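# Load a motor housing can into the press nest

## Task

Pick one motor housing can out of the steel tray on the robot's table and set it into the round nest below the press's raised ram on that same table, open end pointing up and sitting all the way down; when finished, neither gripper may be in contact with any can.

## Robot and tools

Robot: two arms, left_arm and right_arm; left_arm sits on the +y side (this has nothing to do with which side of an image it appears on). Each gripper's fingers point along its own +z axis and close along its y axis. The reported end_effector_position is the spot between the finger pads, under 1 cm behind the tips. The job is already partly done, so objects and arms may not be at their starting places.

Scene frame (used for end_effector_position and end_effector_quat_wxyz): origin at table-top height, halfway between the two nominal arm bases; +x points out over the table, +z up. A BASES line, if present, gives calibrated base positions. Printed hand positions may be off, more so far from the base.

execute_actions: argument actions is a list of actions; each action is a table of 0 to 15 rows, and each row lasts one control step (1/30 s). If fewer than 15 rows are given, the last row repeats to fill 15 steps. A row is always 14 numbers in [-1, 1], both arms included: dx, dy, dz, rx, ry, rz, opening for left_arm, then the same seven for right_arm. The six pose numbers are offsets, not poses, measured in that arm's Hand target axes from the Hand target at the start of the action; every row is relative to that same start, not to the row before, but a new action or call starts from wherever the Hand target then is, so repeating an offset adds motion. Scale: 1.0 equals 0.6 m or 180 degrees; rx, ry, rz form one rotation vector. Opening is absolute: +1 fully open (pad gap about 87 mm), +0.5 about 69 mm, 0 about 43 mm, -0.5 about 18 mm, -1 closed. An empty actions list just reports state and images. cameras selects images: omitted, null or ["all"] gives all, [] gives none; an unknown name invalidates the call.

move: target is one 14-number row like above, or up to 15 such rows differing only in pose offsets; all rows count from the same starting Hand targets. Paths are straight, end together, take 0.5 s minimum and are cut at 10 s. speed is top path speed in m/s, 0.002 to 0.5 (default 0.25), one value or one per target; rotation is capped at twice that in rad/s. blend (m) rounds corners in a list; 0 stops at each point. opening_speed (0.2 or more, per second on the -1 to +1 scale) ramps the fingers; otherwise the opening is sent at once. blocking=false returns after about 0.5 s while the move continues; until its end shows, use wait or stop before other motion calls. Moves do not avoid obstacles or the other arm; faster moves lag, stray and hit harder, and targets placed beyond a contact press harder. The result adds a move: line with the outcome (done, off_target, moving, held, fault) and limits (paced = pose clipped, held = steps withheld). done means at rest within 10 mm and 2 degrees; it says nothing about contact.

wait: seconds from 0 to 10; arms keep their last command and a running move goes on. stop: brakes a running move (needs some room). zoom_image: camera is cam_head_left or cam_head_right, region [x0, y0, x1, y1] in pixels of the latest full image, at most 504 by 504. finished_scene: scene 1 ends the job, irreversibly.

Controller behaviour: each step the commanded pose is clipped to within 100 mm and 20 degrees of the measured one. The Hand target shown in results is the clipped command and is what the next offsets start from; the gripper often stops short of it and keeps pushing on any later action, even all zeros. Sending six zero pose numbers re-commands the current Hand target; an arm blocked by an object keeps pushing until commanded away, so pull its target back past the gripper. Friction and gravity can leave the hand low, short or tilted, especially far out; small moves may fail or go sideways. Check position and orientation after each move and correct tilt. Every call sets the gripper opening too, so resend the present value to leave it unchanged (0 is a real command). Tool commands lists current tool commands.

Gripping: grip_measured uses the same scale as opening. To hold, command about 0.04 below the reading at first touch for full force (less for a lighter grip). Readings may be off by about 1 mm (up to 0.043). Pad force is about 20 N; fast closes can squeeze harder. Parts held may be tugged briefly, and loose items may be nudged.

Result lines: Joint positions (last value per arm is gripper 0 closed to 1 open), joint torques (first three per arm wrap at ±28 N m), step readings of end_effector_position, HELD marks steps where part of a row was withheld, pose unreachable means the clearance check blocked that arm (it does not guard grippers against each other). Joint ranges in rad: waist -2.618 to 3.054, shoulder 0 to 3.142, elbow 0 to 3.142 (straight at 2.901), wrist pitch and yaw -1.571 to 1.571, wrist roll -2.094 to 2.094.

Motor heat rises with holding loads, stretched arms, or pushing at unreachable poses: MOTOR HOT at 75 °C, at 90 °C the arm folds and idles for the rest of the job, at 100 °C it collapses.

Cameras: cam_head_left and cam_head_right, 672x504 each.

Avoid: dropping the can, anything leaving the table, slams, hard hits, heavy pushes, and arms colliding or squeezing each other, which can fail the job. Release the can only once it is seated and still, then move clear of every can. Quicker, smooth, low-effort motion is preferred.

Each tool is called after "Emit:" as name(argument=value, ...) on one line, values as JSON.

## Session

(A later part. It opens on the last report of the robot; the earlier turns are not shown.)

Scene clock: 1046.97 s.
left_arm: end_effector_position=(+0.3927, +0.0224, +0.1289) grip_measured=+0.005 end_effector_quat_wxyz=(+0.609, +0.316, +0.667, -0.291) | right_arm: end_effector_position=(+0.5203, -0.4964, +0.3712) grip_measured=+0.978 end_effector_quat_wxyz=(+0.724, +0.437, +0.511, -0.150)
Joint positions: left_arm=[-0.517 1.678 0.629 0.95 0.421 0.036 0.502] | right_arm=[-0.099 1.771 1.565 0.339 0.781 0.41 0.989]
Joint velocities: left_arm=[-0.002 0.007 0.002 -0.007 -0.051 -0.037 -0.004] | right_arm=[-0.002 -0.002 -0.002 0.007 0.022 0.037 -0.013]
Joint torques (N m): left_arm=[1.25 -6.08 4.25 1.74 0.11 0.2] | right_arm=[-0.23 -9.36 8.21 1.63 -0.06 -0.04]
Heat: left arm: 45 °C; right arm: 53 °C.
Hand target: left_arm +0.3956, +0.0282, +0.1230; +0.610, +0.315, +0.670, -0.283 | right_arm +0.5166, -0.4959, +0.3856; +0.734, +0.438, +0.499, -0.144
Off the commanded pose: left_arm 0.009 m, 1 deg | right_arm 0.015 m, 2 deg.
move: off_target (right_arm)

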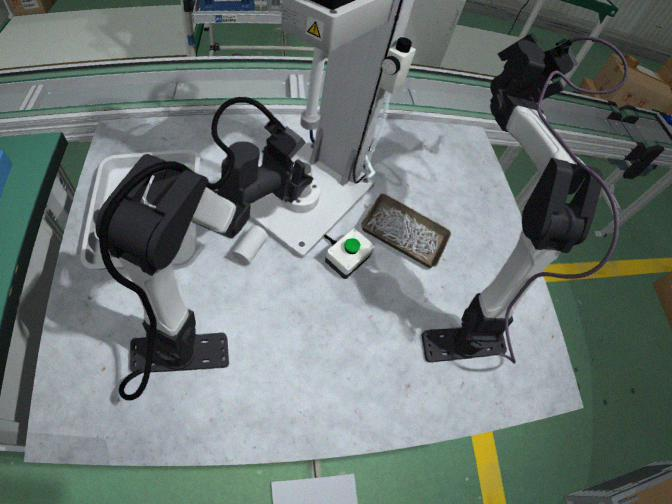

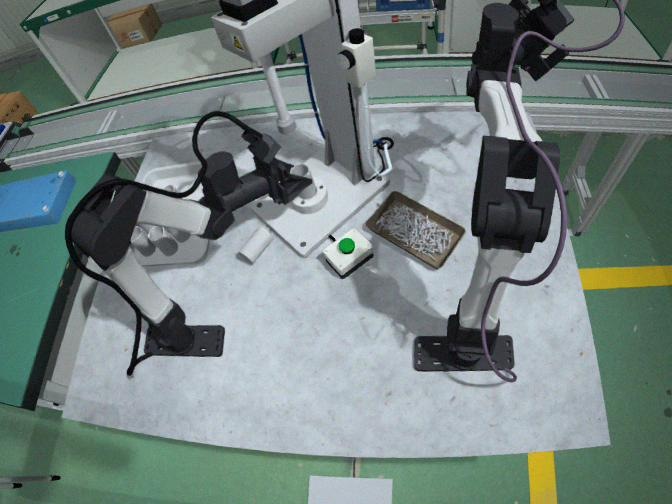

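Emit:
move(target=[0.033,0,-0.002,0,0,0,-0.14,0,0,0,0,0,0,1], speed=0.05)

Emit:
zoom_image(camera="cam_head_right", region=[270, 130, 350, 210])

Emit:
zoom_image(camera="cam_head_left", region=[260, 130, 340, 210])

Scene clock: 1050.10 s.
left_arm: end_effector_position=(+0.3917, +0.0227, +0.1163) grip_measured=+0.005 end_effector_quat_wxyz=(+0.617, +0.317, +0.658, -0.294) | right_arm: end_effector_position=(+0.5203, -0.4964, +0.3712) grip_measured=+0.978 end_effector_quat_wxyz=(+0.724, +0.437, +0.511, -0.150)
Joint positions: left_arm=[-0.514 1.741 0.594 1.073 0.431 0.036 0.502] | right_arm=[-0.099 1.771 1.565 0.339 0.781 0.41 0.989]
Joint velocities: left_arm=[0.007 -0.017 -0.017 0.022 0.007 -0.037 -0.004] | right_arm=[0.012 -0.002 0.007 0.022 -0.066 0.051 -0.034]
Joint torques (N m): left_arm=[1.47 -5.93 3.43 1.55 0.05 0.19] | right_arm=[-0.23 -9.36 8.21 1.63 -0.06 -0.04]
Heat: left arm: 44 °C; right arm: 53 °C.
Hand target: left_arm +0.3936, +0.0308, +0.1035; +0.610, +0.315, +0.670, -0.283 | right_arm +0.5166, -0.4959, +0.3856; +0.734, +0.438, +0.499, -0.144
Off the commanded pose: left_arm 0.015 m, 2 deg | right_arm 0.015 m, 2 deg.
move: off_target (left_arm, right_arm)

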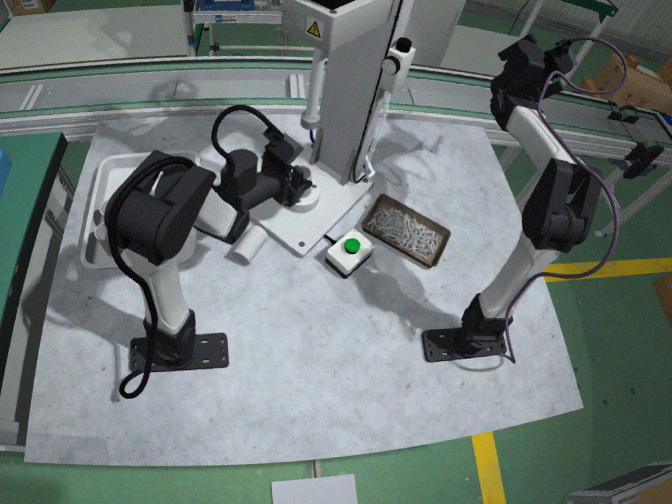

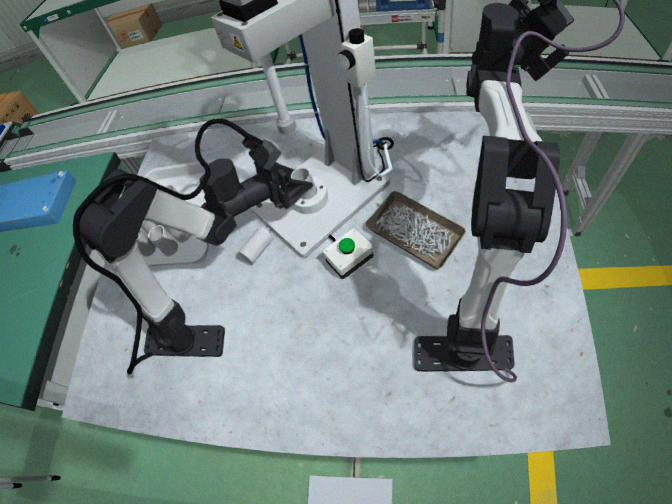

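Scaled by 6.300.

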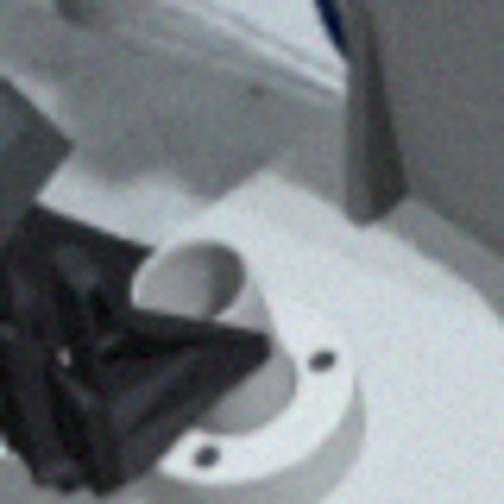

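Scaled by 6.300.

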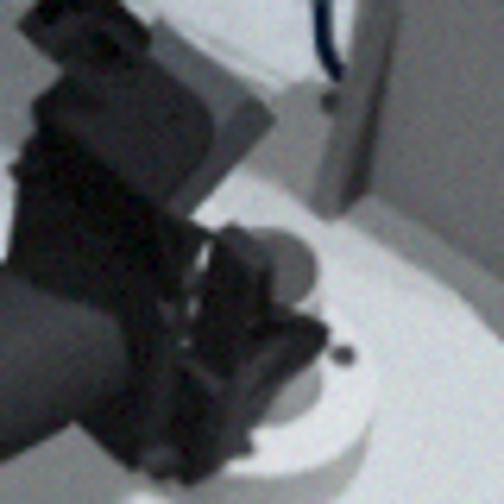

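Emit:
move(target=[0.022,-0.007,0.006,0,0.008,0,-0.14,0,0,0,0,0,0,1], speed=0.05)

Emit:
zoom_image(camera="cam_head_right", region=[270, 130, 350, 210])

Scene clock: 1054.33 s.
left_arm: end_effector_position=(+0.3928, +0.0217, +0.1106) grip_measured=+0.005 end_effector_quat_wxyz=(+0.616, +0.318, +0.658, -0.294) | right_arm: end_effector_position=(+0.5203, -0.4964, +0.3712) grip_measured=+0.978 end_effector_quat_wxyz=(+0.724, +0.437, +0.511, -0.150)
Joint positions: left_arm=[-0.514 1.769 0.594 1.101 0.434 0.036 0.502] | right_arm=[-0.099 1.771 1.565 0.339 0.781 0.41 0.989]
Joint velocities: left_arm=[-0.002 -0.007 -0.007 -0.007 -0.037 0.022 -0.004] | right_arm=[0.012 0.007 -0.007 0.007 -0.007 0.007 0.013]
Joint torques (N m): left_arm=[-0.21 -5.3 3.11 1.41 -0.13 0.27] | right_arm=[-0.23 -9.35 8.21 1.63 -0.06 -0.04]
Heat: left arm: 44 °C; right arm: 53 °C.
Hand target: left_arm +0.3918, +0.0265, +0.0896; +0.601, +0.318, +0.678, -0.279 | right_arm +0.5166, -0.4959, +0.3856; +0.734, +0.438, +0.499, -0.144
Off the commanded pose: left_arm 0.021 m, 3 deg | right_arm 0.015 m, 2 deg.
move: off_target (left_arm, right_arm)

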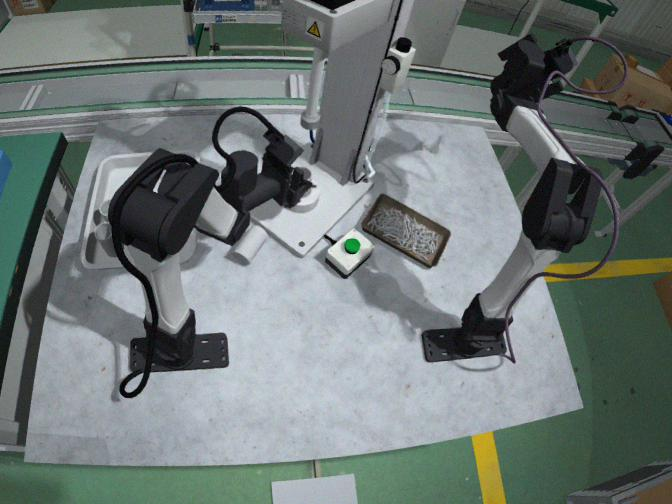

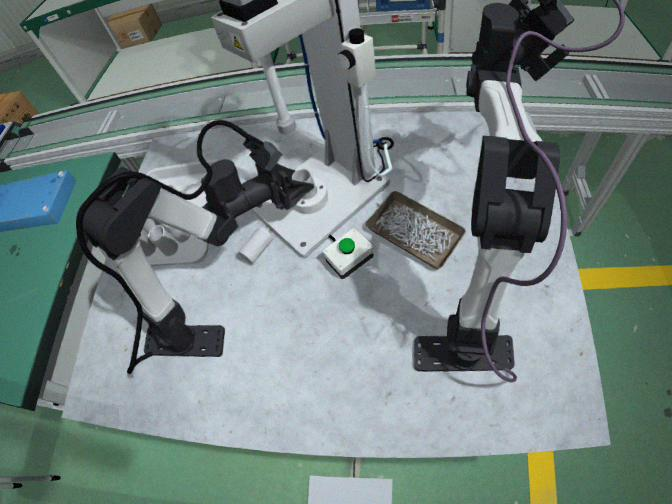

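Scaled by 6.300.

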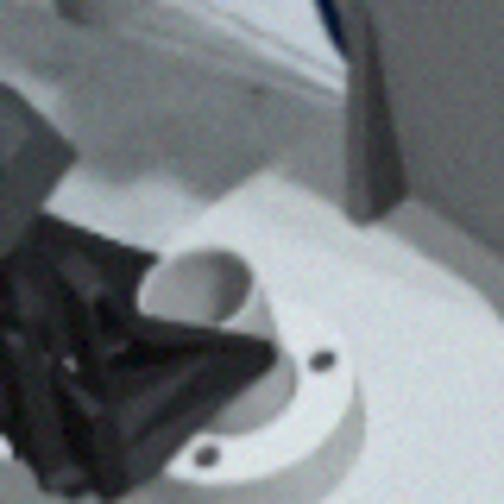

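Emit:
move(target=[-0.022,-0.004,0.005,0,0,0,-0.14,0,0,0,0,0,0,1], speed=0.06, cameras=[])

Emit:
move(target=[0,0,0,0,0,0,0.3,0,0,0,0,0,0,1], opening_speed=0.4)

Emit:
zoom_image(camera="cam_head_right", region=[270, 130, 350, 210])

Emit:
zoom_image(camera="cam_head_left", region=[260, 130, 340, 210])

Scene clock: 1060.47 s.
left_arm: end_effector_position=(+0.3924, +0.0207, +0.1077) grip_measured=+0.005 end_effector_quat_wxyz=(+0.615, +0.318, +0.662, -0.288) | right_arm: end_effector_position=(+0.5203, -0.4964, +0.3712) grip_measured=+0.978 end_effector_quat_wxyz=(+0.724, +0.437, +0.511, -0.150)
Joint positions: left_arm=[-0.525 1.769 0.594 1.089 0.413 0.044 0.502] | right_arm=[-0.099 1.771 1.565 0.339 0.781 0.41 0.989]
Joint velocities: left_arm=[0.007 -0.007 -0.007 0.007 -0.081 0.051 -0.004] | right_arm=[0.002 0.002 0.012 -0.037 -0.007 0.051 0.013]
Joint torques (N m): left_arm=[-0.62 -9.07 5.45 0.95 -0.04 0.16] | right_arm=[-0.23 -9.36 8.21 1.63 -0.06 -0.04]
Heat: left arm: 43 °C; right arm: 53 °C.
Hand target: left_arm +0.3929, +0.0211, +0.1025; +0.601, +0.318, +0.677, -0.280 | right_arm +0.5166, -0.4959, +0.3856; +0.734, +0.438, +0.499, -0.144
Off the commanded pose: left_arm 0.005 m, 3 deg | right_arm 0.015 m, 2 deg.
move: off_target (left_arm, right_arm)
No camera images: "cameras" was empty.

Scene clock: 1061.77 s.
left_arm: end_effector_position=(+0.3902, +0.0239, +0.0932) grip_measured=+0.300 end_effector_quat_wxyz=(+0.593, +0.315, +0.685, -0.284) | right_arm: end_effector_position=(+0.5203, -0.4964, +0.3712) grip_measured=+0.978 end_effector_quat_wxyz=(+0.724, +0.437, +0.511, -0.150)
Joint positions: left_arm=[-0.525 1.769 0.595 1.025 0.402 0.044 0.65] | right_arm=[-0.099 1.771 1.565 0.339 0.781 0.41 0.989]
Joint velocities: left_arm=[-0.022 -0.002 0.002 -0.007 -0.051 0.007 -0.009] | right_arm=[-0.002 -0.007 -0.007 -0.051 -0.051 0.051 -0.013]
Joint torques (N m): left_arm=[-0.66 -9.16 5.57 1.49 0.03 0.19] | right_arm=[-0.23 -9.36 8.21 1.63 -0.06 -0.04]
Heat: left arm: 43 °C; right arm: 53 °C.
Hand target: left_arm +0.3929, +0.0211, +0.1025; +0.601, +0.318, +0.678, -0.280 | right_arm +0.5166, -0.4959, +0.3856; +0.734, +0.438, +0.499, -0.144
Off the commanded pose: left_arm 0.010 m, 1 deg | right_arm 0.015 m, 2 deg.
move: off_target (right_arm)

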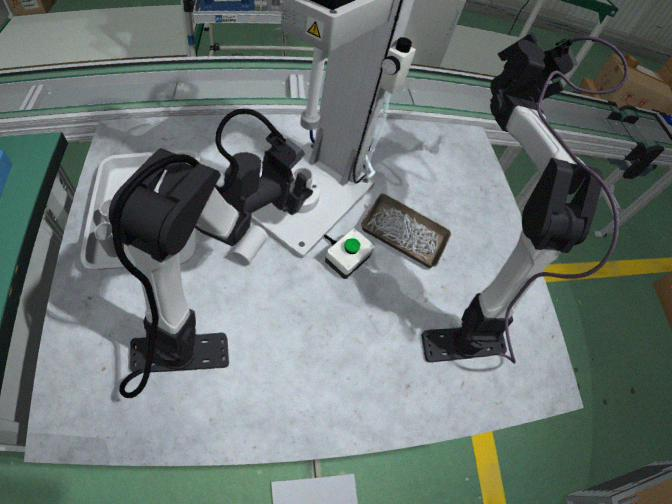

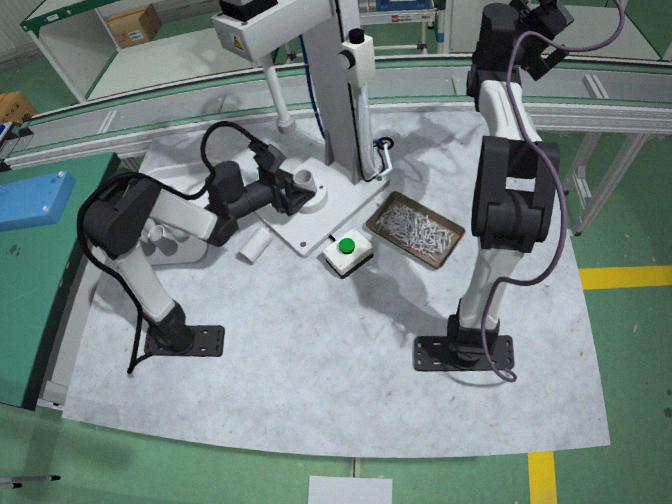

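Scaled by 6.300.

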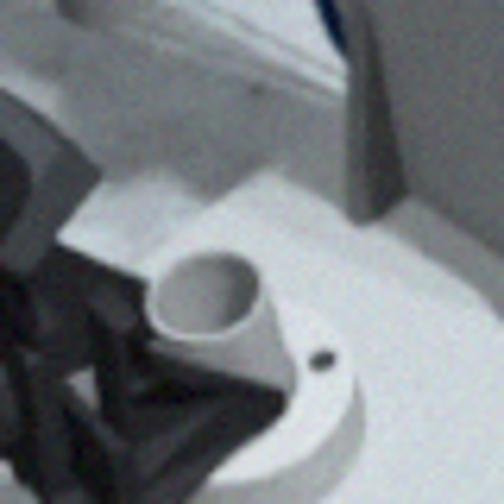

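Scaled by 6.300.

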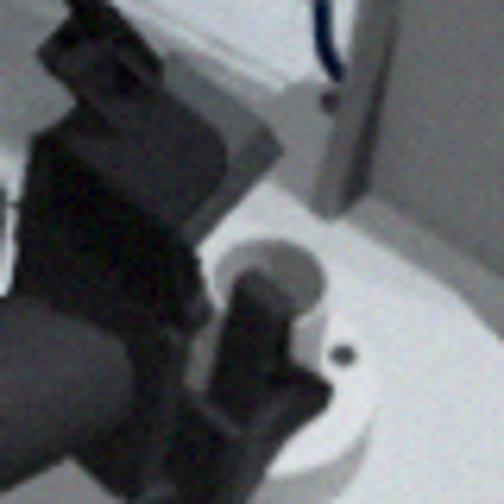

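Emit:
move(target=[[-0.01,0,-0.06,0,0,0,0.5,0,0,0,0,0,0,1],[-0.06,0,-0.24,0,0,0,0.5,0,0,0,0,0,0,1]], speed=0.1)

Emit:
zoom_image(camera="cam_head_right", region=[270, 130, 350, 210])

Emit:
zoom_image(camera="cam_head_left", region=[260, 130, 340, 210])

Scene clock: 1067.83 s.
left_arm: end_effector_position=(+0.3051, +0.1255, +0.1588) grip_measured=+0.500 end_effector_quat_wxyz=(+0.600, +0.318, +0.680, -0.276) | right_arm: end_effector_position=(+0.5203, -0.4964, +0.3712) grip_measured=+0.978 end_effector_quat_wxyz=(+0.724, +0.437, +0.511, -0.150)
Joint positions: left_arm=[-0.242 0.983 0.34 0.48 0.673 0.109 0.75] | right_arm=[-0.099 1.771 1.565 0.339 0.781 0.41 0.989]
Joint velocities: left_arm=[-0.012 0.017 0.017 -0.007 0.051 -0.022 -0.01] | right_arm=[-0.012 -0.017 -0.007 -0.007 -0.081 -0.037 0.029]
Joint torques (N m): left_arm=[0.66 -3.41 5.79 1.45 0.28 0.15] | right_arm=[-0.23 -9.36 8.21 1.63 -0.06 -0.04]
Heat: left arm: 43 °C; right arm: 53 °C.
Hand target: left_arm +0.3034, +0.1269, +0.1593; +0.601, +0.322, +0.678, -0.275 | right_arm +0.5166, -0.4959, +0.3856; +0.734, +0.438, +0.499, -0.144
Off the commanded pose: left_arm 0.004 m, 1 deg | right_arm 0.015 m, 2 deg.
move: off_target (right_arm)

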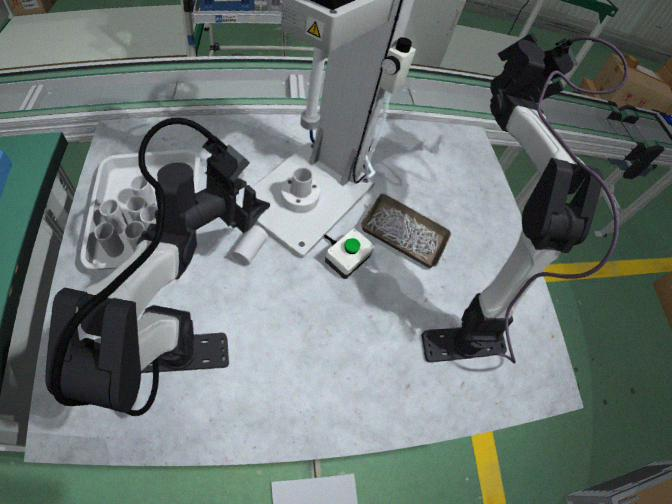

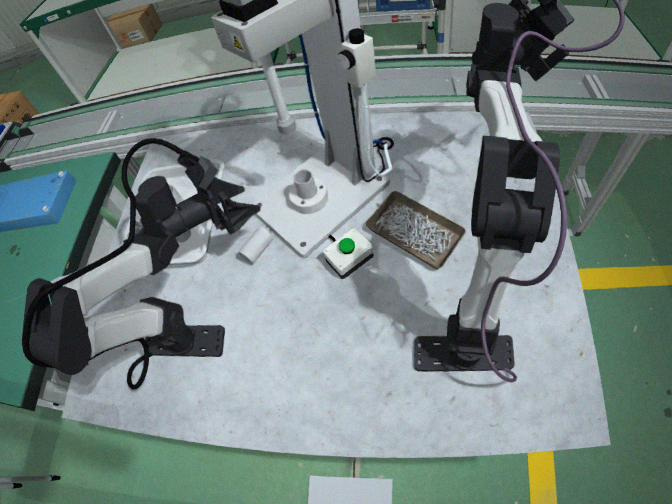

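Scaled by 6.300.

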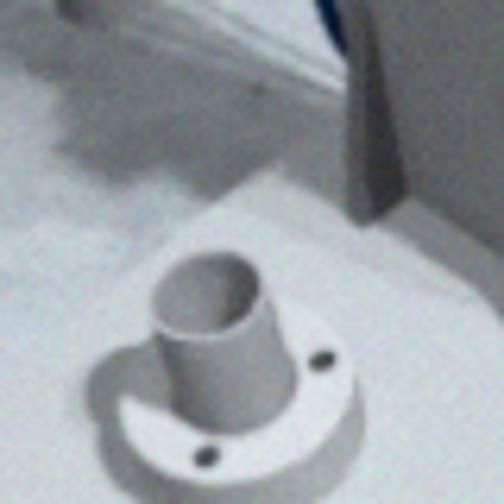

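Scaled by 6.300.

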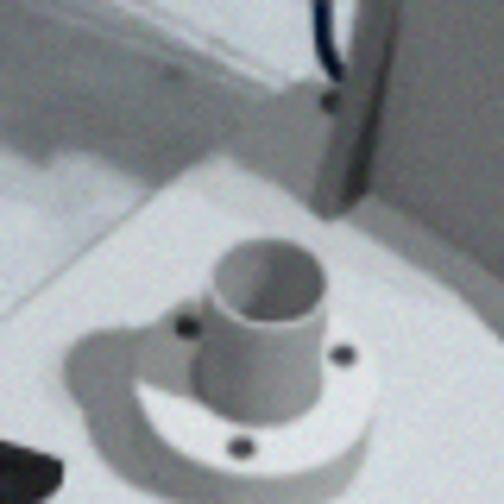

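Emit:
finished_scene(scene=1)

The scene is finished: the task was done.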